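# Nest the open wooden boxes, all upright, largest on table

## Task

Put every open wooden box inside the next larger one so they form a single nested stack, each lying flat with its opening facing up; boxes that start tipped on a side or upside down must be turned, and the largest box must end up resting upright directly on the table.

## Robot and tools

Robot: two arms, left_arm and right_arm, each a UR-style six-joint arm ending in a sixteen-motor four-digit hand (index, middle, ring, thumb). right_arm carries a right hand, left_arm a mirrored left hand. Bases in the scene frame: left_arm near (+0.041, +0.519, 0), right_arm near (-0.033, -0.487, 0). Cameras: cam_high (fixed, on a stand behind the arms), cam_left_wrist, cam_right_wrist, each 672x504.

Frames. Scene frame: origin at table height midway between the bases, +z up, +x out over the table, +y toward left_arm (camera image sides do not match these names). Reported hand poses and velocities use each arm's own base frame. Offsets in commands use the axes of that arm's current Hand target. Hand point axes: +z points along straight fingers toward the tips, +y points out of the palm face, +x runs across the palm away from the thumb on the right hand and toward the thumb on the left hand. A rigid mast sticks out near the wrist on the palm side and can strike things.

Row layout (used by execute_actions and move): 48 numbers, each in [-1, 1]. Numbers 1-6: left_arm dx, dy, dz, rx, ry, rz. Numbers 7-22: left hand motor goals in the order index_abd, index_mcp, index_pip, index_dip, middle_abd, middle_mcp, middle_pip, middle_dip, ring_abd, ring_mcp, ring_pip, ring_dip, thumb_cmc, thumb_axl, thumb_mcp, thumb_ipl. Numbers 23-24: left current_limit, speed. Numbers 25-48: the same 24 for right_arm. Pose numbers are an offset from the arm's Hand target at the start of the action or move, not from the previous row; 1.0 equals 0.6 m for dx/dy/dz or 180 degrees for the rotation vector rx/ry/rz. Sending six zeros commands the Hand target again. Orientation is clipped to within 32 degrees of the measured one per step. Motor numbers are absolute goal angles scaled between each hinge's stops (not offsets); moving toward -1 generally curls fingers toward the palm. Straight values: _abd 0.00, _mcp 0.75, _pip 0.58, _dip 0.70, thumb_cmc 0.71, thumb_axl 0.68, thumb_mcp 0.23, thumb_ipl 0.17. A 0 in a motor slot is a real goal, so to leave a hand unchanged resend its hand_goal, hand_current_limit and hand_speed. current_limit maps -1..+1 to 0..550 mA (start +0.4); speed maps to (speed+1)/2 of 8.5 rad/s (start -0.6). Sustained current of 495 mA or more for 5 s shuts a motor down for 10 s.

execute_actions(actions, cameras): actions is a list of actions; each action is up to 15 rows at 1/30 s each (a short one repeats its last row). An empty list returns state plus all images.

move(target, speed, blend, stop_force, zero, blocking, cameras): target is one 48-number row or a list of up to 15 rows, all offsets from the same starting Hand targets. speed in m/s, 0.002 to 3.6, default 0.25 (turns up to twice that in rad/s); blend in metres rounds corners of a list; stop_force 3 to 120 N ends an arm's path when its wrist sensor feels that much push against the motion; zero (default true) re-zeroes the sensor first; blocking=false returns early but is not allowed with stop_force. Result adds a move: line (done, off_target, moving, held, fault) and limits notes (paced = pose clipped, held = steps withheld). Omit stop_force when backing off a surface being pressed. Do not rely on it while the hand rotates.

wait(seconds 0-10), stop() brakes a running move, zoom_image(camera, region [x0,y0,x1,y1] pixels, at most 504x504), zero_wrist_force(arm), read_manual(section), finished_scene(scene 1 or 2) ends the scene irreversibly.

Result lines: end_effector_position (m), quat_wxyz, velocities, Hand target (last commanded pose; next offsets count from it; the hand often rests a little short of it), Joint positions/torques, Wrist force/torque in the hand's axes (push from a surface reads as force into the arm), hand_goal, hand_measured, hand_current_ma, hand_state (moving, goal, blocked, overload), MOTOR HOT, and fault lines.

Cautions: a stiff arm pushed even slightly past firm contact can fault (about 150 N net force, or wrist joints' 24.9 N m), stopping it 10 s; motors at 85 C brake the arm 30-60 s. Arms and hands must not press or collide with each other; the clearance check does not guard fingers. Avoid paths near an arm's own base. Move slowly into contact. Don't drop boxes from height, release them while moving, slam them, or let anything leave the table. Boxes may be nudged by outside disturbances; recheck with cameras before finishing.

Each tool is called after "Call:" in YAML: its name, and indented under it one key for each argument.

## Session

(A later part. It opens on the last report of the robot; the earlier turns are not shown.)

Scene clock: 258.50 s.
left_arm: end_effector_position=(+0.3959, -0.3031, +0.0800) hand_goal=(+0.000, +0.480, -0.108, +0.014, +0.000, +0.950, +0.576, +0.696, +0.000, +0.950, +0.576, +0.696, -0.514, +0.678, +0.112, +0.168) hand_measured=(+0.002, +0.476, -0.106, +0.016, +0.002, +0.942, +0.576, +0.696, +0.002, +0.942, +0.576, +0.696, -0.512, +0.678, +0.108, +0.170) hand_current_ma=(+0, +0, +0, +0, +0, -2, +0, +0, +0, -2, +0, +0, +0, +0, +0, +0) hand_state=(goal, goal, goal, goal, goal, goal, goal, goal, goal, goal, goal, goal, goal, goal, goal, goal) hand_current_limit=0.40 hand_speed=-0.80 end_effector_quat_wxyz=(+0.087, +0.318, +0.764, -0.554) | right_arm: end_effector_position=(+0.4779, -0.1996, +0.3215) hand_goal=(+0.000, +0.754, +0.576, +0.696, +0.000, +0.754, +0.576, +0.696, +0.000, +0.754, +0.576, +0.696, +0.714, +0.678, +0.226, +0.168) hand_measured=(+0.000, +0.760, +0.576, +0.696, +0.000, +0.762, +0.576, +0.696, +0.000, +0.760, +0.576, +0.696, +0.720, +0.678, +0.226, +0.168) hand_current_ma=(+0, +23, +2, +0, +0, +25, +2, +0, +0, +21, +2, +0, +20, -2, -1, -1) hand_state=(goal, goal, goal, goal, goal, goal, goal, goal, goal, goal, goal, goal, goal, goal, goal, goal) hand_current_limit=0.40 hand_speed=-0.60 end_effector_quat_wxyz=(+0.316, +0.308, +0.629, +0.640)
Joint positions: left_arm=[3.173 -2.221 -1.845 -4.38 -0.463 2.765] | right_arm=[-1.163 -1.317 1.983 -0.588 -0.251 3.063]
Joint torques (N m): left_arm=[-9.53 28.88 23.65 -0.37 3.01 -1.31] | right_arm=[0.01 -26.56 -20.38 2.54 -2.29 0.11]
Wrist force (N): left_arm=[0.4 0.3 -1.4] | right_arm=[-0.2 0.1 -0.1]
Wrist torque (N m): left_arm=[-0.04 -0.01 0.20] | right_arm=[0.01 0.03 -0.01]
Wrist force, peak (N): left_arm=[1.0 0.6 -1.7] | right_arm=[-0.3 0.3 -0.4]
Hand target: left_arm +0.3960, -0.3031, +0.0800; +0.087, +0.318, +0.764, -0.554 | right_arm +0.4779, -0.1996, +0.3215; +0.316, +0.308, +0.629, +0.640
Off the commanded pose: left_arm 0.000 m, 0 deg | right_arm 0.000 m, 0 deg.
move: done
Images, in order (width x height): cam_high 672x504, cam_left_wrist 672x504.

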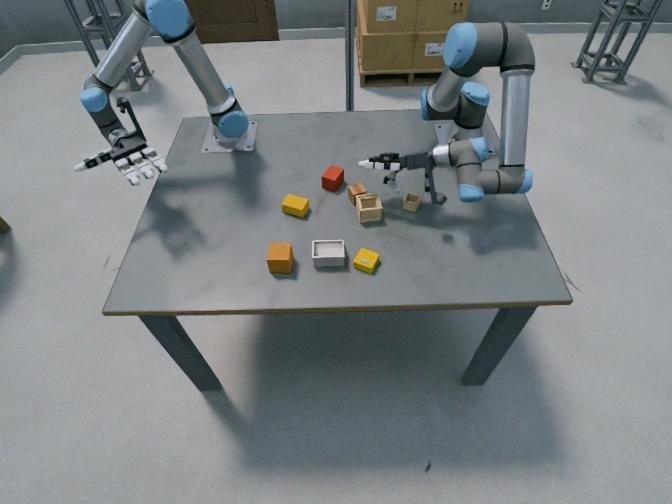

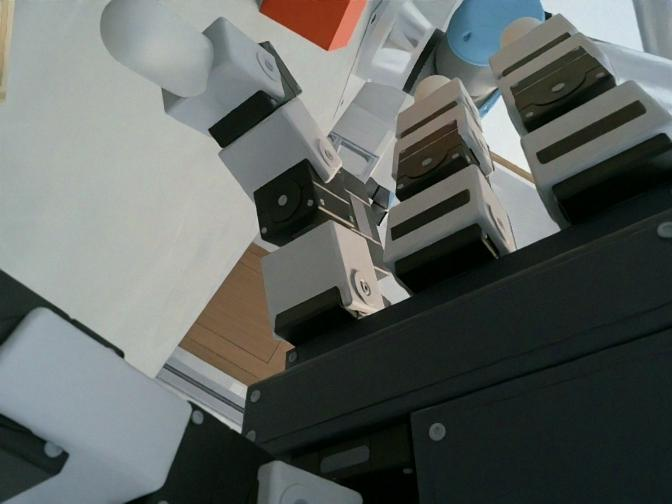

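Call:
move:
  target: [0.008, 0.032, 0.0055, 0, 0, 0, 0, 0.479, -0.109, 0.0145, 0, 0.95, 0.576, 0.696, 0, 0.95, 0.576, 0.696, -0.514, 0.678, 0.112, 0.168, 0.4, -0.8, 0, 0, 0, 0, 0, 0, 0, 0.754, 0.576, 0.696, 0, 0.754, 0.576, 0.696, 0, 0.754, 0.576, 0.696, 0.714, 0.678, 0.226, 0.168, 0.4, -0.6]
  speed: 0.06
  cameras: ["cam_high", "cam_left_wrist"]

Call:
zoom_image:
  camera: "cam_high"
  region: [380, 170, 440, 220]

Call:
zoom_image:
  camera: "cam_left_wrist"
  region: [0, 0, 260, 200]

Scene clock: 261.80 s.
left_arm: end_effector_position=(+0.4026, -0.3007, +0.0613) hand_goal=(+0.000, +0.480, -0.108, +0.014, +0.000, +0.950, +0.576, +0.696, +0.000, +0.950, +0.576, +0.696, -0.514, +0.678, +0.112, +0.168) hand_measured=(+0.002, +0.476, -0.106, +0.016, +0.002, +0.942, +0.576, +0.696, +0.002, +0.942, +0.576, +0.696, -0.512, +0.678, +0.108, +0.170) hand_current_ma=(+0, +0, +0, +0, +0, -2, +0, +0, +0, -2, +0, +0, +0, +0, +0, +0) hand_state=(goal, goal, goal, goal, goal, goal, goal, goal, goal, goal, goal, goal, goal, goal, goal, goal) hand_current_limit=0.40 hand_speed=-0.80 end_effector_quat_wxyz=(+0.087, +0.318, +0.764, -0.554) | right_arm: end_effector_position=(+0.4779, -0.1996, +0.3215) hand_goal=(+0.000, +0.754, +0.576, +0.696, +0.000, +0.754, +0.576, +0.696, +0.000, +0.754, +0.576, +0.696, +0.714, +0.678, +0.226, +0.168) hand_measured=(+0.000, +0.760, +0.576, +0.696, +0.000, +0.762, +0.576, +0.696, +0.000, +0.760, +0.576, +0.696, +0.720, +0.678, +0.226, +0.168) hand_current_ma=(+0, +23, +2, +0, +0, +25, +2, +0, +0, +21, +2, +0, +20, -2, -1, -1) hand_state=(goal, goal, goal, goal, goal, goal, goal, goal, goal, goal, goal, goal, goal, goal, goal, goal) hand_current_limit=0.40 hand_speed=-0.60 end_effector_quat_wxyz=(+0.316, +0.308, +0.629, +0.640)
Joint positions: left_arm=[3.178 -2.267 -1.829 -4.357 -0.466 2.774] | right_arm=[-1.163 -1.317 1.983 -0.588 -0.251 3.063]
Joint torques (N m): left_arm=[7.76 29.88 21.46 -0.28 -0.01 1.21] | right_arm=[0.2 -27.18 -20.48 2.55 -2.07 0.06]
Wrist force (N): left_arm=[0.5 0.4 -1.4] | right_arm=[-0.1 0.4 0.1]
Wrist torque (N m): left_arm=[-0.03 -0.01 0.00] | right_arm=[0.05 0.01 0.01]
Wrist force, peak (N): left_arm=[0.6 0.5 -1.7] | right_arm=[-0.6 0.1 -0.2]
Hand target: left_arm +0.4027, -0.3007, +0.0612; +0.087, +0.318, +0.764, -0.554 | right_arm +0.4779, -0.1996, +0.3215; +0.316, +0.308, +0.629, +0.640
Off the commanded pose: left_arm 0.000 m, 0 deg | right_arm 0.000 m, 0 deg.
move: done
Images, in order (width x height): cam_high 672x504, cam_left_wrist 672x504.

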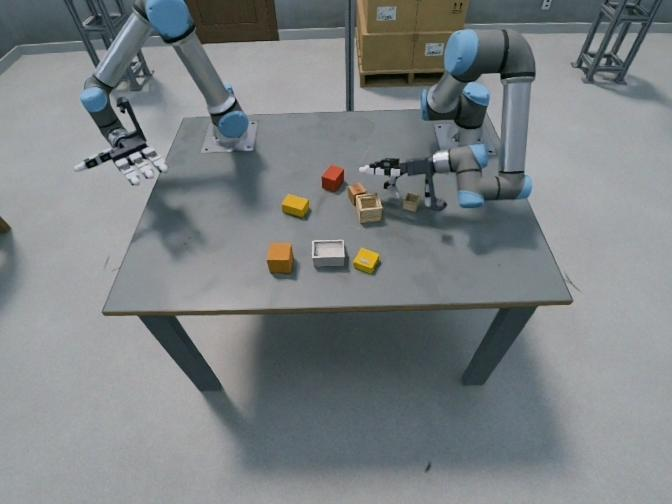

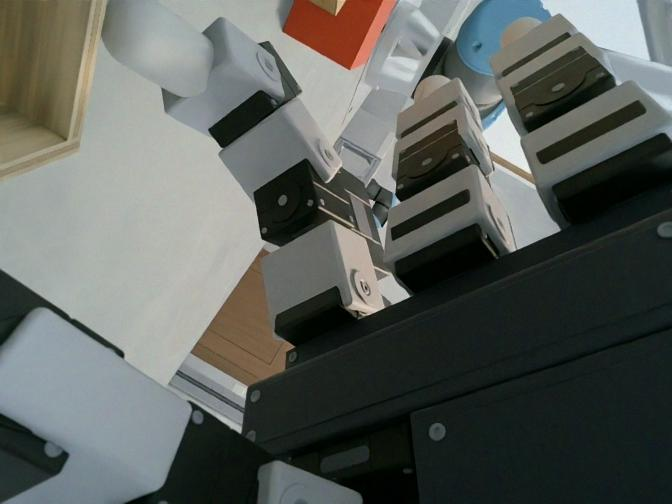

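Scaled by 8.400.

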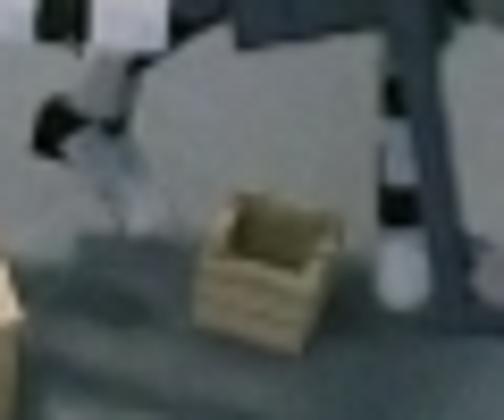

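Scaled by 1.938.

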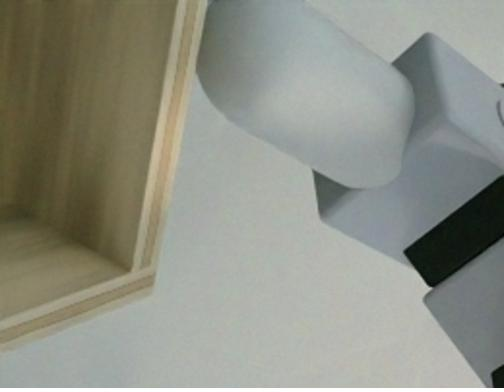

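Call:
move:
  target: [0.0044, -0.0022, -0.001, 0, 0, 0, 0, 0.479, -0.109, 0.0145, 0, 0.95, 0.576, 0.696, 0, 0.95, 0.576, 0.696, -0.514, 0.678, 0.112, 0.168, 0.4, -0.8, 0, 0, 0, 0, 0, 0, 0, 0.754, 0.576, 0.696, 0, 0.754, 0.576, 0.696, 0, 0.754, 0.576, 0.696, 0.714, 0.678, 0.226, 0.168, 0.4, -0.6]
  speed: 0.03

Call:
move:
  target: [0, 0, 0, 0, 0, 0, 0, 0.479, -0.109, 0.0145, 0, 0.95, 0.576, 0.696, 0, 0.95, 0.576, 0.696, -0.514, 0.678, -0.045, 0.168, 0.4, -0.85, 0, 0, 0, 0, 0, 0, 0, 0.754, 0.576, 0.696, 0, 0.754, 0.576, 0.696, 0, 0.754, 0.576, 0.696, 0.714, 0.678, 0.226, 0.168, 0.4, -0.6]
  speed: 0.05

Call:
move:
  target: [0, 0, 0, 0, 0, 0, 0, 0.27, -0.13, 0.0, 0, 0.95, 0.576, 0.696, 0, 0.95, 0.576, 0.696, -0.514, 0.678, -0.06, 0.15, 0.4, -0.85, 0, 0, 0, 0, 0, 0, 0, 0.754, 0.576, 0.696, 0, 0.754, 0.576, 0.696, 0, 0.754, 0.576, 0.696, 0.714, 0.678, 0.226, 0.168, 0.4, -0.6]
  speed: 0.05
  cameras: ["cam_high", "cam_left_wrist"]

Call:
zoom_image:
  camera: "cam_high"
  region: [380, 170, 440, 220]

Call:
zoom_image:
  camera: "cam_left_wrist"
  region: [0, 0, 260, 200]

Scene clock: 264.20 s.
left_arm: end_effector_position=(+0.4000, -0.2994, +0.0612) hand_goal=(+0.000, +0.480, -0.108, +0.014, +0.000, +0.950, +0.576, +0.696, +0.000, +0.950, +0.576, +0.696, -0.514, +0.678, +0.112, +0.168) hand_measured=(+0.002, +0.476, -0.106, +0.016, +0.002, +0.942, +0.576, +0.696, +0.002, +0.942, +0.576, +0.696, -0.512, +0.678, +0.108, +0.170) hand_current_ma=(+0, +0, +0, +0, +0, -2, +0, +0, +0, -2, +0, +0, +0, +0, +0, +0) hand_state=(goal, goal, goal, goal, goal, goal, goal, goal, goal, goal, goal, goal, goal, goal, goal, goal) hand_current_limit=0.40 hand_speed=-0.80 end_effector_quat_wxyz=(+0.087, +0.318, +0.764, -0.554) | right_arm: end_effector_position=(+0.4779, -0.1996, +0.3215) hand_goal=(+0.000, +0.754, +0.576, +0.696, +0.000, +0.754, +0.576, +0.696, +0.000, +0.754, +0.576, +0.696, +0.714, +0.678, +0.226, +0.168) hand_measured=(+0.000, +0.760, +0.576, +0.696, +0.000, +0.762, +0.576, +0.696, +0.000, +0.760, +0.576, +0.696, +0.720, +0.678, +0.226, +0.168) hand_current_ma=(+0, +23, +2, +0, +0, +25, +2, +0, +0, +21, +2, +0, +20, -2, -1, -1) hand_state=(goal, goal, goal, goal, goal, goal, goal, goal, goal, goal, goal, goal, goal, goal, goal, goal) hand_current_limit=0.40 hand_speed=-0.60 end_effector_quat_wxyz=(+0.316, +0.308, +0.629, +0.640)
Joint positions: left_arm=[3.182 -2.264 -1.84 -4.356 -0.468 2.781] | right_arm=[-1.163 -1.317 1.983 -0.588 -0.251 3.063]
Joint torques (N m): left_arm=[7.56 53.44 -4.07 -0.22 -0.31 1.24] | right_arm=[-0.28 -26.96 -21.3 2.46 -2.21 0.22]
Wrist force (N): left_arm=[0.2 0.2 -1.1] | right_arm=[0.1 0.0 -0.1]
Wrist torque (N m): left_arm=[-0.08 0.03 -0.01] | right_arm=[0.01 -0.01 0.01]
Wrist force, peak (N): left_arm=[0.4 0.6 -1.7] | right_arm=[-0.3 0.5 -0.1]
Hand target: left_arm +0.4000, -0.2994, +0.0612; +0.087, +0.318, +0.764, -0.554 | right_arm +0.4779, -0.1996, +0.3215; +0.316, +0.308, +0.629, +0.640
Off the commanded pose: left_arm 0.000 m, 0 deg | right_arm 0.000 m, 0 deg.
move: done

Scene clock: 264.83 s.
left_arm: end_effector_position=(+0.4000, -0.2994, +0.0612) hand_goal=(+0.000, +0.480, -0.108, +0.014, +0.000, +0.950, +0.576, +0.696, +0.000, +0.950, +0.576, +0.696, -0.514, +0.678, -0.044, +0.168) hand_measured=(+0.002, +0.476, -0.106, +0.016, +0.002, +0.942, +0.576, +0.696, +0.002, +0.942, +0.576, +0.696, -0.512, +0.678, -0.042, +0.170) hand_current_ma=(+0, +0, +0, +0, +0, -2, +0, +0, +0, -2, +0, +0, +0, +0, +0, +0) hand_state=(goal, goal, goal, goal, goal, goal, goal, goal, goal, goal, goal, goal, goal, goal, goal, goal) hand_current_limit=0.40 hand_speed=-0.85 end_effector_quat_wxyz=(+0.087, +0.318, +0.764, -0.554) | right_arm: end_effector_position=(+0.4779, -0.1996, +0.3215) hand_goal=(+0.000, +0.754, +0.576, +0.696, +0.000, +0.754, +0.576, +0.696, +0.000, +0.754, +0.576, +0.696, +0.714, +0.678, +0.226, +0.168) hand_measured=(+0.000, +0.760, +0.576, +0.696, +0.000, +0.762, +0.576, +0.696, +0.000, +0.760, +0.576, +0.696, +0.720, +0.678, +0.226, +0.168) hand_current_ma=(+0, +23, +2, +0, +0, +25, +2, +0, +0, +21, +2, +0, +20, -2, -1, -1) hand_state=(goal, goal, goal, goal, goal, goal, goal, goal, goal, goal, goal, goal, goal, goal, goal, goal) hand_current_limit=0.40 hand_speed=-0.60 end_effector_quat_wxyz=(+0.316, +0.308, +0.629, +0.640)
Joint positions: left_arm=[3.182 -2.264 -1.84 -4.356 -0.468 2.781] | right_arm=[-1.163 -1.317 1.983 -0.588 -0.251 3.063]
Joint torques (N m): left_arm=[7.46 55.42 -2.16 -0.24 -0.26 1.37] | right_arm=[-0.03 -26.94 -21.09 2.51 -2.26 0.19]
Wrist force (N): left_arm=[0.4 0.7 -1.4] | right_arm=[-0.2 0.4 -0.3]
Wrist torque (N m): left_arm=[0.02 -0.01 0.00] | right_arm=[0.09 0.03 0.00]
Wrist force, peak (N): left_arm=[0.0 0.7 -1.7] | right_arm=[-0.3 0.5 -0.1]
Hand target: left_arm +0.4000, -0.2994, +0.0612; +0.087, +0.318, +0.764, -0.554 | right_arm +0.4779, -0.1996, +0.3215; +0.316, +0.308, +0.629, +0.640
Off the commanded pose: left_arm 0.000 m, 0 deg | right_arm 0.000 m, 0 deg.
move: done

Scene clock: 265.47 s.
left_arm: end_effector_position=(+0.4000, -0.2994, +0.0612) hand_goal=(+0.000, +0.270, -0.130, +0.000, +0.000, +0.950, +0.576, +0.696, +0.000, +0.950, +0.576, +0.696, -0.514, +0.678, -0.060, +0.150) hand_measured=(+0.002, +0.330, -0.116, +0.004, +0.002, +0.942, +0.576, +0.696, +0.002, +0.942, +0.576, +0.696, -0.514, +0.678, -0.044, +0.158) hand_current_ma=(+0, +70, +4, +0, +0, -2, +0, +0, +0, -2, +0, +0, +0, +0, +8, +2) hand_state=(goal, blocked, goal, goal, goal, goal, goal, goal, goal, goal, goal, goal, goal, goal, goal, goal) hand_current_limit=0.40 hand_speed=-0.85 end_effector_quat_wxyz=(+0.087, +0.318, +0.764, -0.554) | right_arm: end_effector_position=(+0.4779, -0.1996, +0.3215) hand_goal=(+0.000, +0.754, +0.576, +0.696, +0.000, +0.754, +0.576, +0.696, +0.000, +0.754, +0.576, +0.696, +0.714, +0.678, +0.226, +0.168) hand_measured=(+0.000, +0.760, +0.576, +0.696, +0.000, +0.762, +0.576, +0.696, +0.000, +0.760, +0.576, +0.696, +0.720, +0.678, +0.226, +0.168) hand_current_ma=(+0, +23, +2, +0, +0, +25, +2, +0, +0, +21, +2, +0, +20, -2, -1, -1) hand_state=(goal, goal, goal, goal, goal, goal, goal, goal, goal, goal, goal, goal, goal, goal, goal, goal) hand_current_limit=0.40 hand_speed=-0.60 end_effector_quat_wxyz=(+0.316, +0.308, +0.629, +0.640)
Joint positions: left_arm=[3.182 -2.263 -1.84 -4.356 -0.468 2.781] | right_arm=[-1.163 -1.317 1.983 -0.588 -0.251 3.063]
Joint torques (N m): left_arm=[7.04 54.51 -3.15 -0.29 -0.06 1.31] | right_arm=[-0.47 -26.79 -20.92 2.47 -2.2 0.18]
Wrist force (N): left_arm=[0.1 -0.5 -1.6] | right_arm=[0.0 0.3 0.1]
Wrist torque (N m): left_arm=[-0.06 0.01 -0.01] | right_arm=[0.03 0.00 0.00]
Wrist force, peak (N): left_arm=[0.0 -0.5 -1.7] | right_arm=[-0.3 0.1 -0.4]
Hand target: left_arm +0.4000, -0.2994, +0.0612; +0.087, +0.318, +0.764, -0.554 | right_arm +0.4779, -0.1996, +0.3215; +0.316, +0.308, +0.629, +0.640
Off the commanded pose: left_arm 0.000 m, 0 deg | right_arm 0.000 m, 0 deg.
move: done
Images, in order (width x height): cam_high 672x504, cam_left_wrist 672x504.

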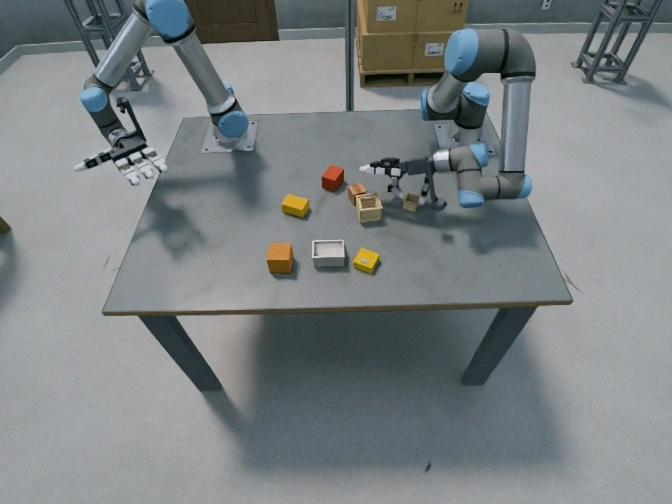

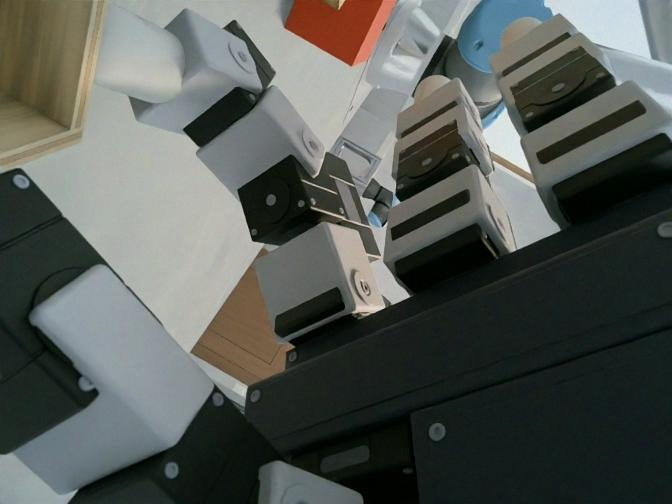

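Scaled by 8.400.

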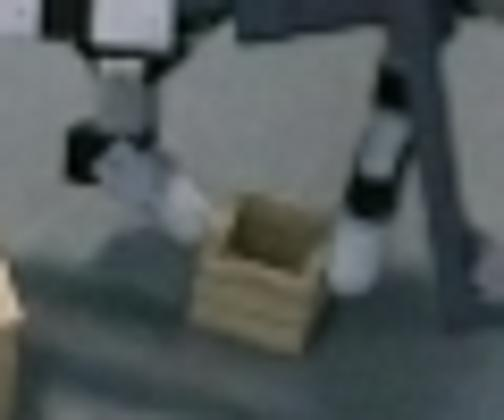

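Scaled by 1.938.

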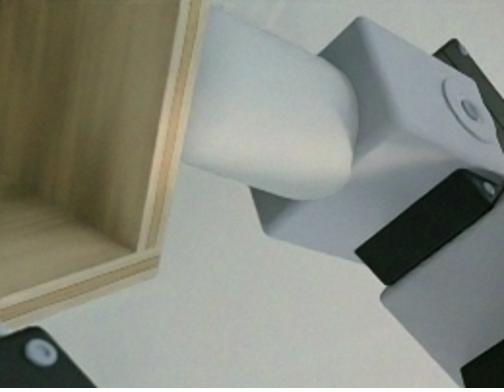

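Call:
move:
  target: [0, 0, 0, 0, 0, 0, 0, 0.13, -0.18, -0.05, 0, 0.95, 0.576, 0.696, 0, 0.95, 0.576, 0.696, -0.514, 0.678, -0.17, 0.10, 0.5, -0.85, 0, 0, 0, 0, 0, 0, 0, 0.754, 0.576, 0.696, 0, 0.754, 0.576, 0.696, 0, 0.754, 0.576, 0.696, 0.714, 0.678, 0.226, 0.168, 0.4, -0.6]
  speed: 0.05

Call:
move:
  target: [-0.0323, -0.0528, -0.0246, 0, 0, 0, 0, 0.13, -0.18, -0.05, 0, 0.95, 0.576, 0.696, 0, 0.95, 0.576, 0.696, -0.514, 0.678, -0.17, 0.10, 0.5, -0.85, 0, 0, 0, 0, 0, 0, 0, 0.754, 0.576, 0.696, 0, 0.754, 0.576, 0.696, 0, 0.754, 0.576, 0.696, 0.714, 0.678, 0.226, 0.168, 0.4, -0.6]
  speed: 0.06
  cameras: ["cam_high", "cam_left_wrist"]

Call:
zoom_image:
  camera: "cam_high"
  region: [380, 160, 440, 210]

Call:
zoom_image:
  camera: "cam_left_wrist"
  region: [0, 0, 260, 200]

Scene clock: 267.83 s.
left_arm: end_effector_position=(+0.4000, -0.2994, +0.0612) hand_goal=(+0.000, +0.130, -0.180, -0.050, +0.000, +0.950, +0.576, +0.696, +0.000, +0.950, +0.576, +0.696, -0.514, +0.678, -0.170, +0.100) hand_measured=(+0.002, +0.326, -0.116, -0.020, +0.002, +0.942, +0.576, +0.696, +0.002, +0.942, +0.576, +0.696, -0.516, +0.678, -0.046, +0.154) hand_current_ma=(+0, +413, +68, +17, +0, -2, +0, +0, +0, -2, +0, +0, +0, +0, +392, +89) hand_state=(goal, blocked, blocked, blocked, goal, goal, goal, goal, goal, goal, goal, goal, goal, goal, blocked, blocked) hand_current_limit=0.50 hand_speed=-0.85 end_effector_quat_wxyz=(+0.087, +0.318, +0.764, -0.554) | right_arm: end_effector_position=(+0.4779, -0.1996, +0.3215) hand_goal=(+0.000, +0.754, +0.576, +0.696, +0.000, +0.754, +0.576, +0.696, +0.000, +0.754, +0.576, +0.696, +0.714, +0.678, +0.226, +0.168) hand_measured=(+0.000, +0.760, +0.576, +0.696, +0.000, +0.762, +0.576, +0.696, +0.000, +0.760, +0.576, +0.696, +0.720, +0.678, +0.226, +0.168) hand_current_ma=(+0, +23, +2, +0, +0, +25, +2, +0, +0, +21, +2, +0, +20, -2, -1, -1) hand_state=(goal, goal, goal, goal, goal, goal, goal, goal, goal, goal, goal, goal, goal, goal, goal, goal) hand_current_limit=0.40 hand_speed=-0.60 end_effector_quat_wxyz=(+0.316, +0.308, +0.629, +0.640)
Joint positions: left_arm=[3.182 -2.263 -1.84 -4.356 -0.468 2.781] | right_arm=[-1.163 -1.317 1.983 -0.588 -0.251 3.063]
Joint torques (N m): left_arm=[5.84 51.49 -2.73 -0.67 0.48 1.23] | right_arm=[-0.86 -26.6 -21.12 2.5 -2.14 0.11]
Wrist force (N): left_arm=[0.4 1.0 -1.3] | right_arm=[-0.1 0.2 -0.3]
Wrist torque (N m): left_arm=[0.04 0.01 -0.01] | right_arm=[0.04 0.02 0.00]
Wrist force, peak (N): left_arm=[0.3 0.1 -1.9] | right_arm=[-0.4 0.4 -0.1]
Hand target: left_arm +0.4000, -0.2994, +0.0612; +0.087, +0.318, +0.764, -0.554 | right_arm +0.4779, -0.1996, +0.3215; +0.316, +0.308, +0.629, +0.640
Off the commanded pose: left_arm 0.000 m, 0 deg | right_arm 0.000 m, 0 deg.
move: done

Scene clock: 268.90 s.
left_arm: end_effector_position=(+0.3999, -0.2995, +0.1011) hand_goal=(+0.000, +0.130, -0.180, -0.050, +0.000, +0.950, +0.576, +0.696, +0.000, +0.950, +0.576, +0.696, -0.514, +0.678, -0.170, +0.100) hand_measured=(+0.002, +0.326, -0.116, -0.020, +0.002, +0.942, +0.576, +0.696, +0.002, +0.942, +0.576, +0.696, -0.516, +0.678, -0.046, +0.154) hand_current_ma=(+0, +412, +68, +17, +0, -2, +0, +0, +0, -2, +0, +0, +0, +0, +392, +89) hand_state=(goal, blocked, blocked, blocked, goal, goal, goal, goal, goal, goal, goal, goal, goal, goal, blocked, blocked) hand_current_limit=0.50 hand_speed=-0.85 end_effector_quat_wxyz=(+0.087, +0.318, +0.764, -0.554) | right_arm: end_effector_position=(+0.4779, -0.1996, +0.3215) hand_goal=(+0.000, +0.754, +0.576, +0.696, +0.000, +0.754, +0.576, +0.696, +0.000, +0.754, +0.576, +0.696, +0.714, +0.678, +0.226, +0.168) hand_measured=(+0.000, +0.760, +0.576, +0.696, +0.000, +0.762, +0.576, +0.696, +0.000, +0.760, +0.576, +0.696, +0.720, +0.678, +0.226, +0.168) hand_current_ma=(+0, +23, +2, +0, +0, +25, +2, +0, +0, +21, +2, +0, +20, -2, -1, -1) hand_state=(goal, goal, goal, goal, goal, goal, goal, goal, goal, goal, goal, goal, goal, goal, goal, goal) hand_current_limit=0.40 hand_speed=-0.60 end_effector_quat_wxyz=(+0.316, +0.308, +0.629, +0.640)
Joint positions: left_arm=[3.182 -2.186 -1.834 -4.44 -0.467 2.78] | right_arm=[-1.163 -1.317 1.983 -0.588 -0.251 3.063]
Joint torques (N m): left_arm=[2.45 53.13 23.87 -4.96 0.66 1.26] | right_arm=[-0.06 -26.6 -21.47 2.46 -2.15 0.13]
Wrist force (N): left_arm=[0.3 0.9 -1.3] | right_arm=[-0.1 0.2 -0.2]
Wrist torque (N m): left_arm=[0.03 0.02 -0.01] | right_arm=[0.05 0.02 0.00]
Wrist force, peak (N): left_arm=[0.8 1.2 -1.4] | right_arm=[0.0 0.5 0.1]
Hand target: left_arm +0.3999, -0.2994, +0.1012; +0.087, +0.318, +0.764, -0.554 | right_arm +0.4779, -0.1996, +0.3215; +0.316, +0.308, +0.629, +0.640
Off the commanded pose: left_arm 0.000 m, 0 deg | right_arm 0.000 m, 0 deg.
move: done
Images, in order (width x height): cam_high 672x504, cam_left_wrist 672x504.

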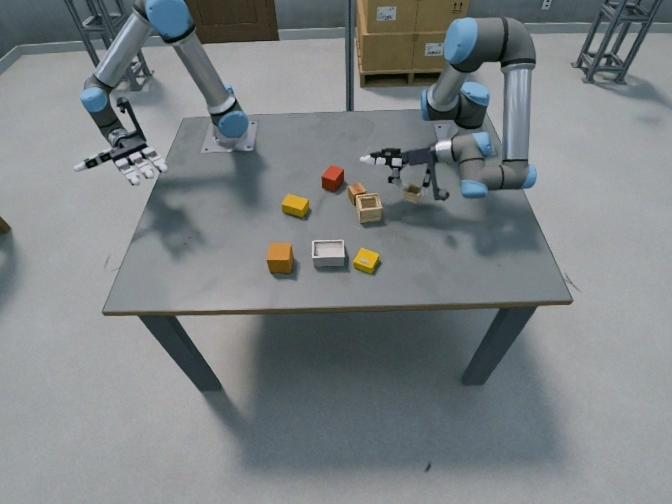

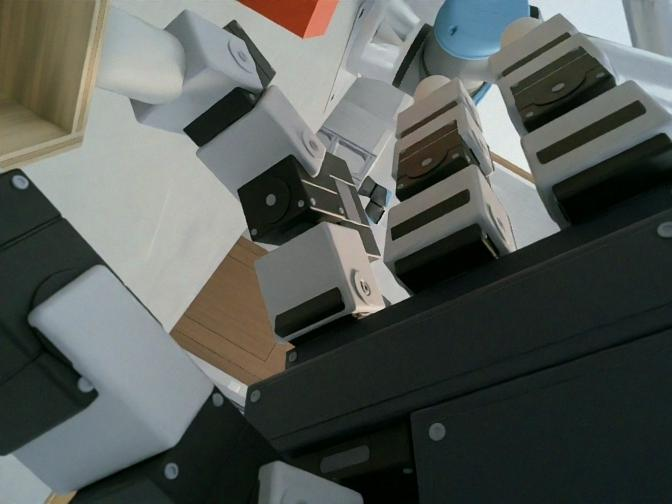

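Scaled by 8.400.

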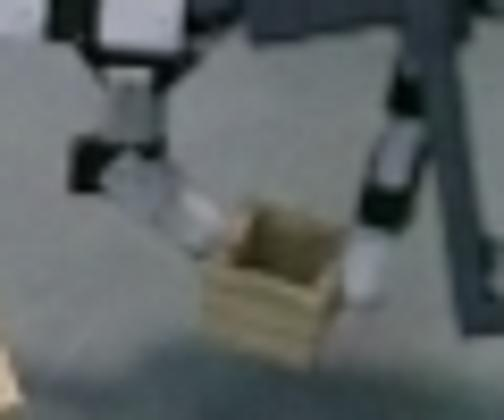

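Scaled by 1.938.

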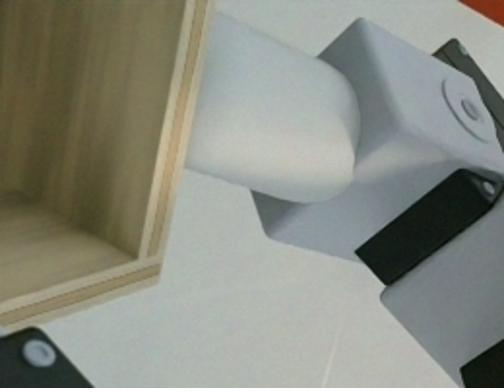

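Call:
move:
  target:
    - [-0.0404, -0.0661, -0.0308, 0, 0, 0, 0, 0.13, -0.18, -0.05, 0, 0.95, 0.576, 0.696, 0, 0.95, 0.576, 0.696, -0.514, 0.678, -0.17, 0.10, 0.5, -0.85, 0, 0, 0, 0, 0, 0, 0, 0.754, 0.576, 0.696, 0, 0.754, 0.576, 0.696, 0, 0.754, 0.576, 0.696, 0.714, 0.678, 0.226, 0.168, 0.4, -0.6]
    - [-0.2077, -0.0432, 0.1848, -0.0967, -0.158, -0.0737, 0, 0.13, -0.18, -0.05, 0, 0.95, 0.576, 0.696, 0, 0.95, 0.576, 0.696, -0.514, 0.678, -0.17, 0.10, 0.5, -0.85, 0, 0, 0, 0, 0, 0, 0, 0.754, 0.576, 0.696, 0, 0.754, 0.576, 0.696, 0, 0.754, 0.576, 0.696, 0.714, 0.678, 0.226, 0.168, 0.4, -0.6]
  speed: 0.2
  blend: [0.02, 0]
  cameras: ["cam_high", "cam_left_wrist"]

Call:
zoom_image:
  camera: "cam_high"
  region: [345, 170, 395, 230]

Call:
zoom_image:
  camera: "cam_left_wrist"
  region: [0, 0, 260, 200]

Scene clock: 275.03 s.
left_arm: end_effector_position=(+0.4578, -0.4528, +0.1411) hand_goal=(+0.000, +0.130, -0.180, -0.050, +0.000, +0.950, +0.576, +0.696, +0.000, +0.950, +0.576, +0.696, -0.514, +0.678, -0.170, +0.100) hand_measured=(+0.002, +0.326, -0.116, -0.020, +0.002, +0.942, +0.576, +0.696, +0.002, +0.942, +0.576, +0.696, -0.516, +0.678, -0.046, +0.154) hand_current_ma=(+0, +412, +68, +17, +0, -2, +0, +0, +0, -2, +0, +0, +0, +0, +392, +89) hand_state=(goal, blocked, blocked, blocked, goal, goal, goal, goal, goal, goal, goal, goal, goal, goal, blocked, blocked) hand_current_limit=0.50 hand_speed=-0.85 end_effector_quat_wxyz=(+0.253, +0.068, +0.825, -0.501) | right_arm: end_effector_position=(+0.4779, -0.1996, +0.3215) hand_goal=(+0.000, +0.754, +0.576, +0.696, +0.000, +0.754, +0.576, +0.696, +0.000, +0.754, +0.576, +0.696, +0.714, +0.678, +0.226, +0.168) hand_measured=(+0.000, +0.760, +0.576, +0.696, +0.000, +0.762, +0.576, +0.696, +0.000, +0.760, +0.576, +0.696, +0.720, +0.678, +0.226, +0.168) hand_current_ma=(+0, +23, +2, +0, +0, +25, +2, +0, +0, +21, +2, +0, +20, -2, -1, -1) hand_state=(goal, goal, goal, goal, goal, goal, goal, goal, goal, goal, goal, goal, goal, goal, goal, goal) hand_current_limit=0.40 hand_speed=-0.60 end_effector_quat_wxyz=(+0.316, +0.308, +0.629, +0.640)
Joint positions: left_arm=[2.753 -1.921 -1.67 -3.209 -0.845 0.912] | right_arm=[-1.163 -1.317 1.983 -0.588 -0.251 3.063]
Joint torques (N m): left_arm=[-9.59 25.47 32.33 2.18 -1.08 -1.29] | right_arm=[-0.19 -27.53 -20.58 2.46 -2.23 0.21]
Wrist force (N): left_arm=[0.3 1.0 -1.4] | right_arm=[0.1 0.1 -0.2]
Wrist torque (N m): left_arm=[0.02 0.05 0.13] | right_arm=[0.02 0.00 0.00]
Wrist force, peak (N): left_arm=[1.1 2.0 -0.3] | right_arm=[-0.3 0.5 -0.2]
Hand target: left_arm +0.4578, -0.4529, +0.1411; +0.253, +0.068, +0.825, -0.501 | right_arm +0.4779, -0.1996, +0.3215; +0.316, +0.308, +0.629, +0.640
Off the commanded pose: left_arm 0.000 m, 0 deg | right_arm 0.000 m, 0 deg.
move: done
Images, in order (width x height): cam_high 672x504, cam_left_wrist 672x504.

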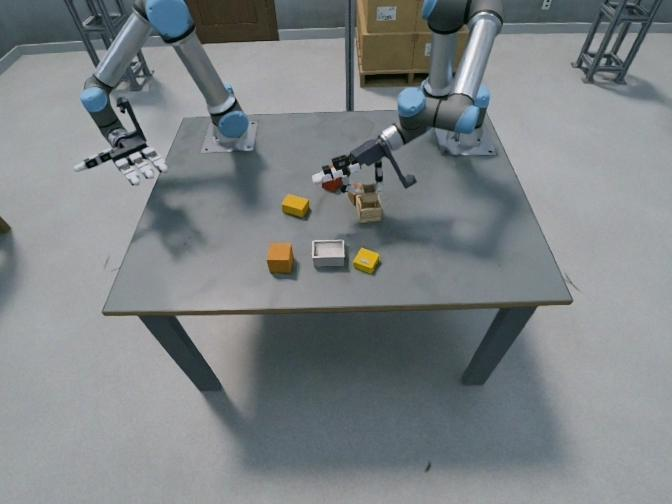

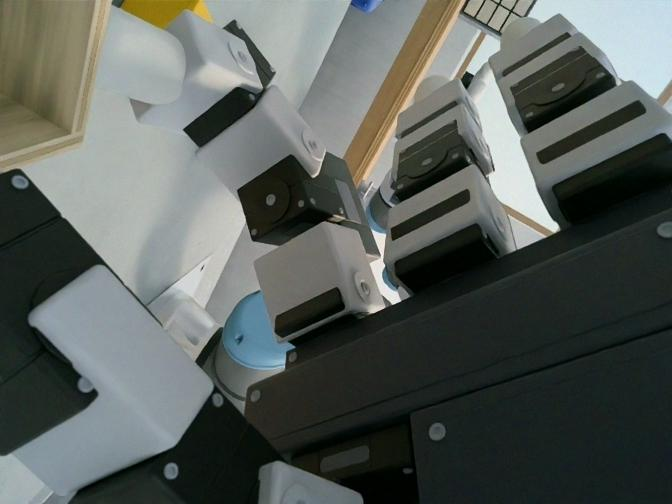

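Scaled by 8.400.

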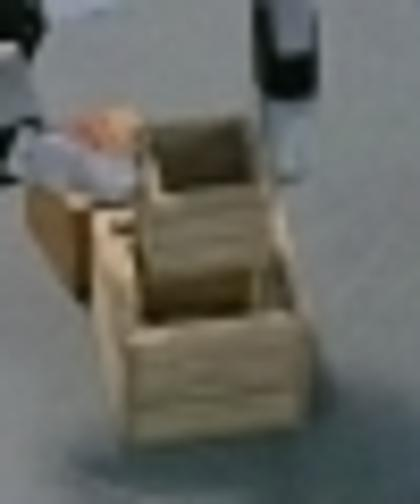

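Scaled by 1.938.

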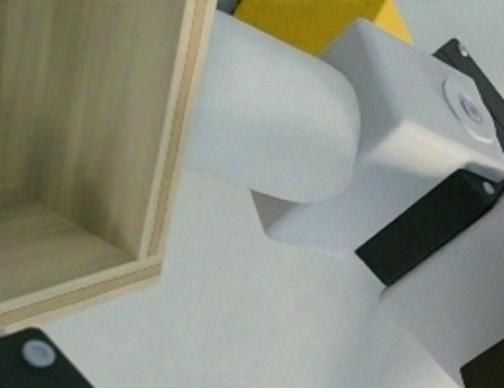

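Call:
zoom_image:
  camera: "cam_high"
  region: [354, 186, 386, 220]

Scaled by 14.824.

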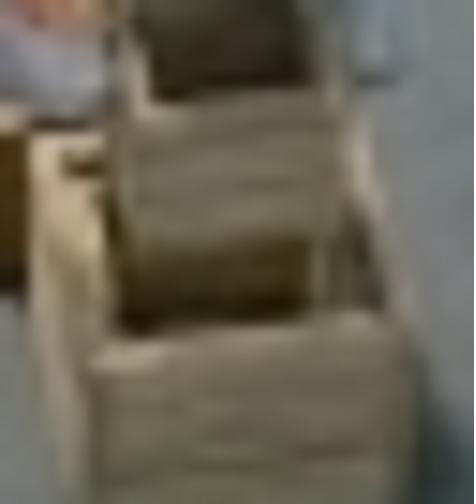

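Call:
move:
  target: [0.0182, 0.0185, 0.0087, 0, 0, 0, 0, 0.13, -0.18, -0.05, 0, 0.95, 0.576, 0.696, 0, 0.95, 0.576, 0.696, -0.514, 0.678, -0.17, 0.10, 0.5, -0.85, 0, 0, 0, 0, 0, 0, 0, 0.754, 0.576, 0.696, 0, 0.754, 0.576, 0.696, 0, 0.754, 0.576, 0.696, 0.714, 0.678, 0.226, 0.168, 0.4, -0.6]
  speed: 0.03
  stop_force: 3
  cameras: ["cam_high"]

Call:
zoom_image:
  camera: "cam_high"
  region: [354, 186, 386, 220]

Scene clock: 286.63 s.
left_arm: end_effector_position=(+0.4543, -0.4535, +0.1251) hand_goal=(+0.000, +0.130, -0.180, -0.050, +0.000, +0.950, +0.576, +0.696, +0.000, +0.950, +0.576, +0.696, -0.514, +0.678, -0.170, +0.100) hand_measured=(+0.002, +0.326, -0.116, -0.020, +0.002, +0.942, +0.576, +0.696, +0.002, +0.942, +0.576, +0.696, -0.516, +0.678, -0.046, +0.154) hand_current_ma=(+0, +413, +68, +17, +0, -2, +0, +0, +0, -2, +0, +0, +0, +0, +392, +89) hand_state=(goal, blocked, blocked, blocked, goal, goal, goal, goal, goal, goal, goal, goal, goal, goal, blocked, blocked) hand_current_limit=0.50 hand_speed=-0.85 end_effector_quat_wxyz=(+0.253, +0.068, +0.825, -0.501) | right_arm: end_effector_position=(+0.4779, -0.1996, +0.3215) hand_goal=(+0.000, +0.754, +0.576, +0.696, +0.000, +0.754, +0.576, +0.696, +0.000, +0.754, +0.576, +0.696, +0.714, +0.678, +0.226, +0.168) hand_measured=(+0.000, +0.760, +0.576, +0.696, +0.000, +0.762, +0.576, +0.696, +0.000, +0.760, +0.576, +0.696, +0.720, +0.678, +0.226, +0.168) hand_current_ma=(+0, +23, +2, +0, +0, +25, +2, +0, +0, +21, +2, +0, +20, -2, -1, -1) hand_state=(goal, goal, goal, goal, goal, goal, goal, goal, goal, goal, goal, goal, goal, goal, goal, goal) hand_current_limit=0.40 hand_speed=-0.60 end_effector_quat_wxyz=(+0.316, +0.308, +0.629, +0.640)
Joint positions: left_arm=[2.749 -1.933 -1.699 -3.166 -0.849 0.909] | right_arm=[-1.163 -1.317 1.983 -0.588 -0.251 3.063]
Joint torques (N m): left_arm=[-10.02 24.71 5.88 2.29 -0.97 -1.26] | right_arm=[-0.61 -27.19 -21.14 2.43 -2.18 0.13]
Wrist force (N): left_arm=[0.2 1.3 -1.4] | right_arm=[-0.2 0.2 0.0]
Wrist torque (N m): left_arm=[0.05 0.04 0.12] | right_arm=[0.03 0.03 -0.01]
Wrist force, peak (N): left_arm=[0.6 1.5 -1.8] | right_arm=[-0.6 -0.1 -0.1]
Hand target: left_arm +0.4543, -0.4535, +0.1251; +0.253, +0.068, +0.825, -0.501 | right_arm +0.4779, -0.1996, +0.3215; +0.316, +0.308, +0.629, +0.640
Off the commanded pose: left_arm 0.000 m, 0 deg | right_arm 0.000 m, 0 deg.
move: done
Images, in order (width x height): cam_high 672x504.

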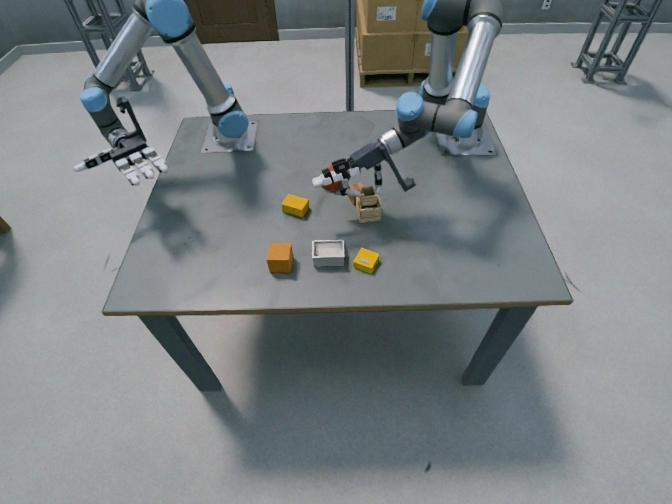

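Scaled by 14.824.

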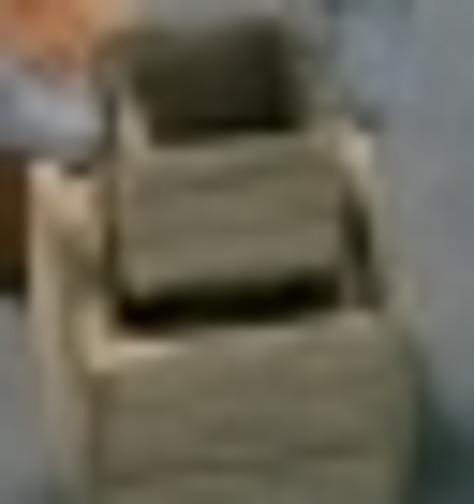

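Call:
move:
  target: [-0.002, 0.0013, -0.0002, -0.0067, -0.011, -0.0051, 0, 0.13, -0.18, -0.05, 0, 0.95, 0.576, 0.696, 0, 0.95, 0.576, 0.696, -0.514, 0.678, -0.17, 0.10, 0.5, -0.85, 0, 0, 0, 0, 0, 0, 0, 0.754, 0.576, 0.696, 0, 0.754, 0.576, 0.696, 0, 0.754, 0.576, 0.696, 0.714, 0.678, 0.226, 0.168, 0.4, -0.6]
  speed: 0.03

Call:
move:
  target: [0.0162, 0.0265, 0.0123, 0, 0, 0, 0, 0.13, -0.18, -0.05, 0, 0.95, 0.576, 0.696, 0, 0.95, 0.576, 0.696, -0.514, 0.678, -0.17, 0.10, 0.5, -0.85, 0, 0, 0, 0, 0, 0, 0, 0.754, 0.576, 0.696, 0, 0.754, 0.576, 0.696, 0, 0.754, 0.576, 0.696, 0.714, 0.678, 0.226, 0.168, 0.4, -0.6]
  speed: 0.01
  stop_force: 3
  cameras: ["cam_high", "cam_left_wrist"]

Call:
zoom_image:
  camera: "cam_high"
  region: [354, 186, 386, 220]

Call:
zoom_image:
  camera: "cam_left_wrist"
  region: [0, 0, 260, 200]

Scene clock: 289.83 s.
left_arm: end_effector_position=(+0.4556, -0.4528, +0.1251) hand_goal=(+0.000, +0.130, -0.180, -0.050, +0.000, +0.950, +0.576, +0.696, +0.000, +0.950, +0.576, +0.696, -0.514, +0.678, -0.170, +0.100) hand_measured=(+0.002, +0.326, -0.116, -0.020, +0.002, +0.942, +0.576, +0.696, +0.002, +0.942, +0.576, +0.696, -0.516, +0.678, -0.046, +0.154) hand_current_ma=(+0, +413, +68, +17, +0, -2, +0, +0, +0, -2, +0, +0, +0, +0, +392, +89) hand_state=(goal, blocked, blocked, blocked, goal, goal, goal, goal, goal, goal, goal, goal, goal, goal, blocked, blocked) hand_current_limit=0.50 hand_speed=-0.85 end_effector_quat_wxyz=(+0.264, +0.050, +0.826, -0.495) | right_arm: end_effector_position=(+0.4779, -0.1996, +0.3215) hand_goal=(+0.000, +0.754, +0.576, +0.696, +0.000, +0.754, +0.576, +0.696, +0.000, +0.754, +0.576, +0.696, +0.714, +0.678, +0.226, +0.168) hand_measured=(+0.000, +0.760, +0.576, +0.696, +0.000, +0.762, +0.576, +0.696, +0.000, +0.760, +0.576, +0.696, +0.720, +0.678, +0.226, +0.168) hand_current_ma=(+0, +23, +2, +0, +0, +25, +2, +0, +0, +21, +2, +0, +20, -2, -1, -1) hand_state=(goal, goal, goal, goal, goal, goal, goal, goal, goal, goal, goal, goal, goal, goal, goal, goal) hand_current_limit=0.40 hand_speed=-0.60 end_effector_quat_wxyz=(+0.316, +0.308, +0.629, +0.640)
Joint positions: left_arm=[2.737 -1.923 -1.71 -3.143 -0.897 0.874] | right_arm=[-1.163 -1.317 1.983 -0.588 -0.251 3.063]
Joint torques (N m): left_arm=[-8.77 52.14 6.56 2.27 -1 -1.38] | right_arm=[0.1 -26.82 -21.81 2.45 -2.06 0.16]
Wrist force (N): left_arm=[0.2 1.1 -1.4] | right_arm=[-0.3 0.1 -0.1]
Wrist torque (N m): left_arm=[0.02 0.03 0.13] | right_arm=[0.02 0.05 -0.03]
Wrist force, peak (N): left_arm=[0.4 1.7 -1.6] | right_arm=[-0.4 -0.1 -0.4]
Hand target: left_arm +0.4556, -0.4528, +0.1251; +0.264, +0.050, +0.826, -0.495 | right_arm +0.4779, -0.1996, +0.3215; +0.316, +0.308, +0.629, +0.640
Off the commanded pose: left_arm 0.000 m, 0 deg | right_arm 0.000 m, 0 deg.
move: done

Scene clock: 292.60 s.
left_arm: end_effector_position=(+0.4556, -0.4528, +0.1051) hand_goal=(+0.000, +0.130, -0.180, -0.050, +0.000, +0.950, +0.576, +0.696, +0.000, +0.950, +0.576, +0.696, -0.514, +0.678, -0.170, +0.100) hand_measured=(+0.002, +0.326, -0.116, -0.020, +0.002, +0.942, +0.576, +0.696, +0.002, +0.942, +0.576, +0.696, -0.530, +0.674, -0.048, +0.154) hand_current_ma=(+0, +413, +68, +17, +0, -2, +0, +0, +0, -2, +0, +0, -5, -1, +385, +89) hand_state=(goal, blocked, blocked, blocked, goal, goal, goal, goal, goal, goal, goal, goal, goal, goal, blocked, blocked) hand_current_limit=0.50 hand_speed=-0.85 end_effector_quat_wxyz=(+0.264, +0.050, +0.826, -0.495) | right_arm: end_effector_position=(+0.4779, -0.1996, +0.3215) hand_goal=(+0.000, +0.754, +0.576, +0.696, +0.000, +0.754, +0.576, +0.696, +0.000, +0.754, +0.576, +0.696, +0.714, +0.678, +0.226, +0.168) hand_measured=(+0.000, +0.760, +0.576, +0.696, +0.000, +0.762, +0.576, +0.696, +0.000, +0.760, +0.576, +0.696, +0.720, +0.678, +0.226, +0.168) hand_current_ma=(+0, +23, +2, +0, +0, +25, +2, +0, +0, +21, +2, +0, +20, -2, -1, -1) hand_state=(goal, goal, goal, goal, goal, goal, goal, goal, goal, goal, goal, goal, goal, goal, goal, goal) hand_current_limit=0.40 hand_speed=-0.60 end_effector_quat_wxyz=(+0.316, +0.308, +0.629, +0.640)
Joint positions: left_arm=[2.737 -1.947 -1.735 -3.094 -0.897 0.874] | right_arm=[-1.163 -1.317 1.983 -0.588 -0.251 3.063]
Joint torques (N m): left_arm=[7.1 25.43 5.52 2.42 2.12 0.5] | right_arm=[-0.68 -26.66 -21.39 2.39 -2.13 0.18]
Wrist force (N): left_arm=[-0.7 0.6 -1.7] | right_arm=[0.0 0.1 0.1]
Wrist torque (N m): left_arm=[0.00 0.05 0.17] | right_arm=[0.01 -0.01 0.01]
Wrist force, peak (N): left_arm=[-1.1 0.7 -2.0] | right_arm=[-0.6 0.1 0.1]
Hand target: left_arm +0.4556, -0.4528, +0.1051; +0.264, +0.050, +0.826, -0.495 | right_arm +0.4779, -0.1996, +0.3215; +0.316, +0.308, +0.629, +0.640
Off the commanded pose: left_arm 0.000 m, 0 deg | right_arm 0.000 m, 0 deg.
move: done
Images, in order (width x height): cam_high 672x504, cam_left_wrist 672x504.

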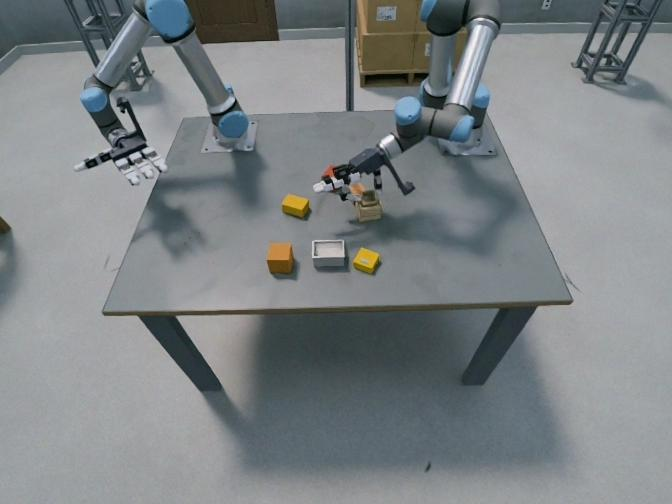

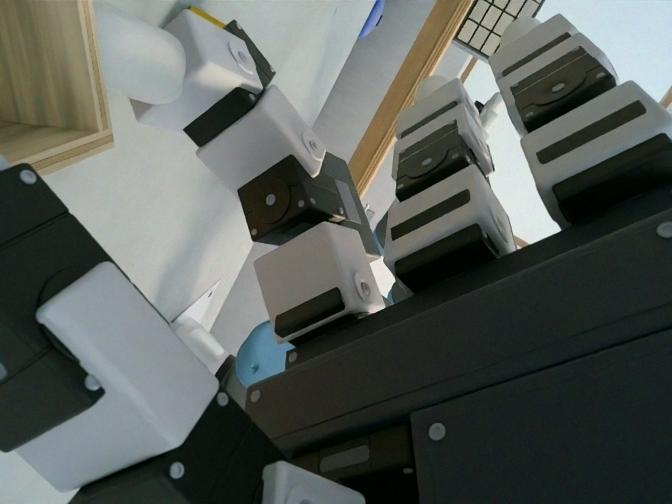

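Scaled by 14.824.

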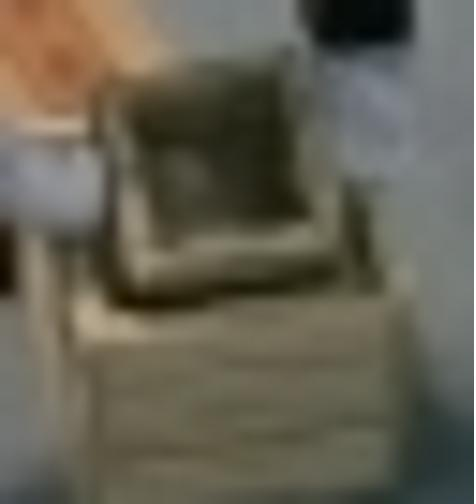

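Scaled by 1.938.

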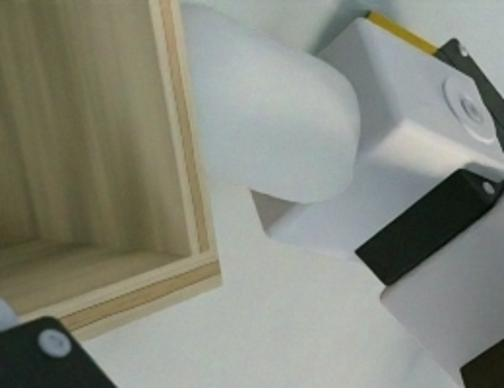

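Call:
move:
  target:
    - [-0.0162, -0.0264, -0.0123, 0, 0, 0, 0, 0.10, -0.19, -0.06, 0, 0.95, 0.576, 0.696, 0, 0.95, 0.576, 0.696, -0.514, 0.678, -0.19, 0.08, 0.65, -0.85, 0, 0, 0, 0, 0, 0, 0, 0.754, 0.576, 0.696, 0, 0.754, 0.576, 0.696, 0, 0.754, 0.576, 0.696, 0.714, 0.678, 0.226, 0.168, 0.4, -0.6]
    - [-0.0012, -0.037, -0.0173, 0, -0.0517, 0.1108, 0, 0.10, -0.19, -0.06, 0, 0.95, 0.576, 0.696, 0, 0.95, 0.576, 0.696, -0.514, 0.678, -0.19, 0.08, 0.65, -0.85, 0, 0, 0, 0, 0, 0, 0, 0.754, 0.576, 0.696, 0, 0.754, 0.576, 0.696, 0, 0.754, 0.576, 0.696, 0.714, 0.678, 0.226, 0.168, 0.4, -0.6]
  speed: 0.06
  cameras: ["cam_high", "cam_left_wrist"]

Call:
zoom_image:
  camera: "cam_high"
  region: [354, 186, 386, 220]

Call:
zoom_image:
  camera: "cam_left_wrist"
  region: [0, 0, 260, 200]

Scene clock: 300.83 s.
left_arm: end_effector_position=(+0.4445, -0.4551, +0.1268) hand_goal=(+0.000, +0.100, -0.190, -0.060, +0.000, +0.950, +0.576, +0.696, +0.000, +0.950, +0.576, +0.696, -0.514, +0.678, -0.190, +0.080) hand_measured=(+0.002, +0.326, -0.116, -0.024, +0.002, +0.942, +0.576, +0.696, +0.002, +0.942, +0.576, +0.696, -0.516, +0.674, -0.048, +0.154) hand_current_ma=(+0, +454, +90, +25, +0, -2, +0, +0, +0, -2, +0, +0, +0, -1, +454, +160) hand_state=(goal, blocked, blocked, blocked, goal, goal, goal, goal, goal, goal, goal, goal, goal, goal, blocked, blocked) hand_current_limit=0.65 hand_speed=-0.85 end_effector_quat_wxyz=(+0.412, +0.152, +0.781, -0.444) | right_arm: end_effector_position=(+0.4779, -0.1996, +0.3215) hand_goal=(+0.000, +0.754, +0.576, +0.696, +0.000, +0.754, +0.576, +0.696, +0.000, +0.754, +0.576, +0.696, +0.714, +0.678, +0.226, +0.168) hand_measured=(+0.000, +0.760, +0.576, +0.696, +0.000, +0.762, +0.576, +0.696, +0.000, +0.760, +0.576, +0.696, +0.720, +0.678, +0.226, +0.168) hand_current_ma=(+0, +23, +2, +0, +0, +25, +2, +0, +0, +21, +2, +0, +20, -2, -1, -1) hand_state=(goal, goal, goal, goal, goal, goal, goal, goal, goal, goal, goal, goal, goal, goal, goal, goal) hand_current_limit=0.40 hand_speed=-0.60 end_effector_quat_wxyz=(+0.316, +0.308, +0.629, +0.640)
Joint positions: left_arm=[2.639 -1.838 -1.909 -2.842 -1.078 1.088] | right_arm=[-1.163 -1.317 1.983 -0.588 -0.251 3.063]
Joint torques (N m): left_arm=[-9.4 47.48 5.63 3.27 -1.44 1.27] | right_arm=[-0.53 -27.14 -21.47 2.43 -2.21 0.36]
Wrist force (N): left_arm=[0.8 0.5 -1.6] | right_arm=[-0.5 0.0 -0.3]
Wrist torque (N m): left_arm=[0.02 0.03 -0.11] | right_arm=[0.03 0.07 -0.04]
Wrist force, peak (N): left_arm=[-1.4 0.8 -2.0] | right_arm=[-0.4 0.5 0.1]
Hand target: left_arm +0.4445, -0.4551, +0.1268; +0.412, +0.152, +0.781, -0.444 | right_arm +0.4779, -0.1996, +0.3215; +0.316, +0.308, +0.629, +0.640
Off the commanded pose: left_arm 0.000 m, 0 deg | right_arm 0.000 m, 0 deg.
move: done
Images, in order (width x height): cam_high 672x504, cam_left_wrist 672x504.

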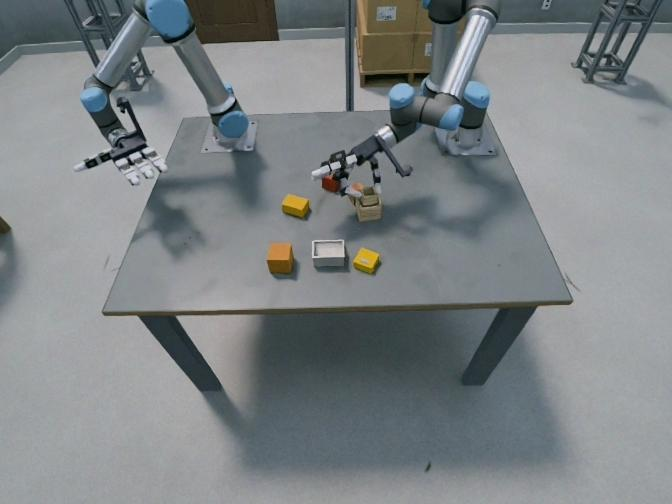

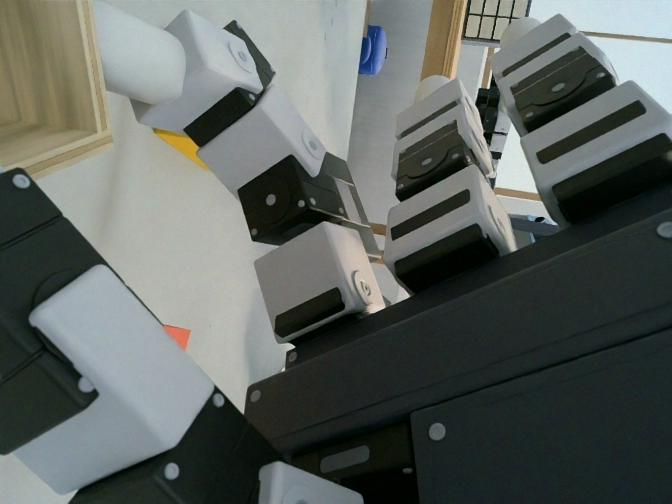

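Scaled by 14.824.

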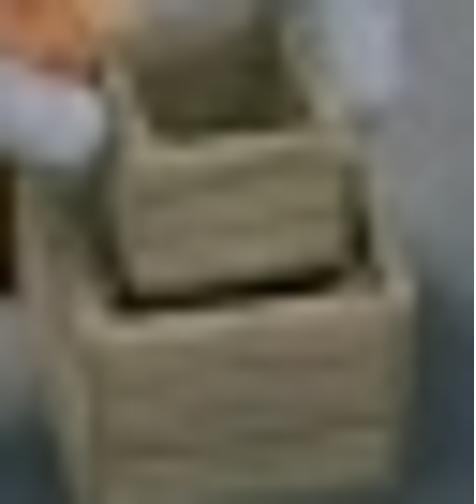

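Scaled by 1.938.

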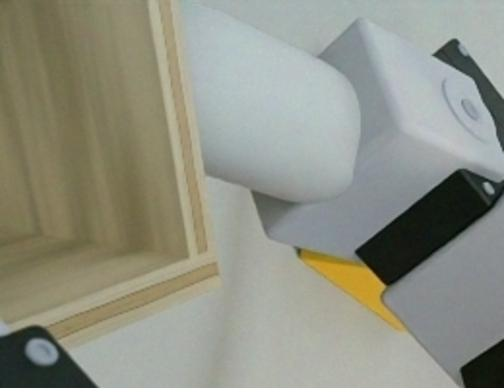

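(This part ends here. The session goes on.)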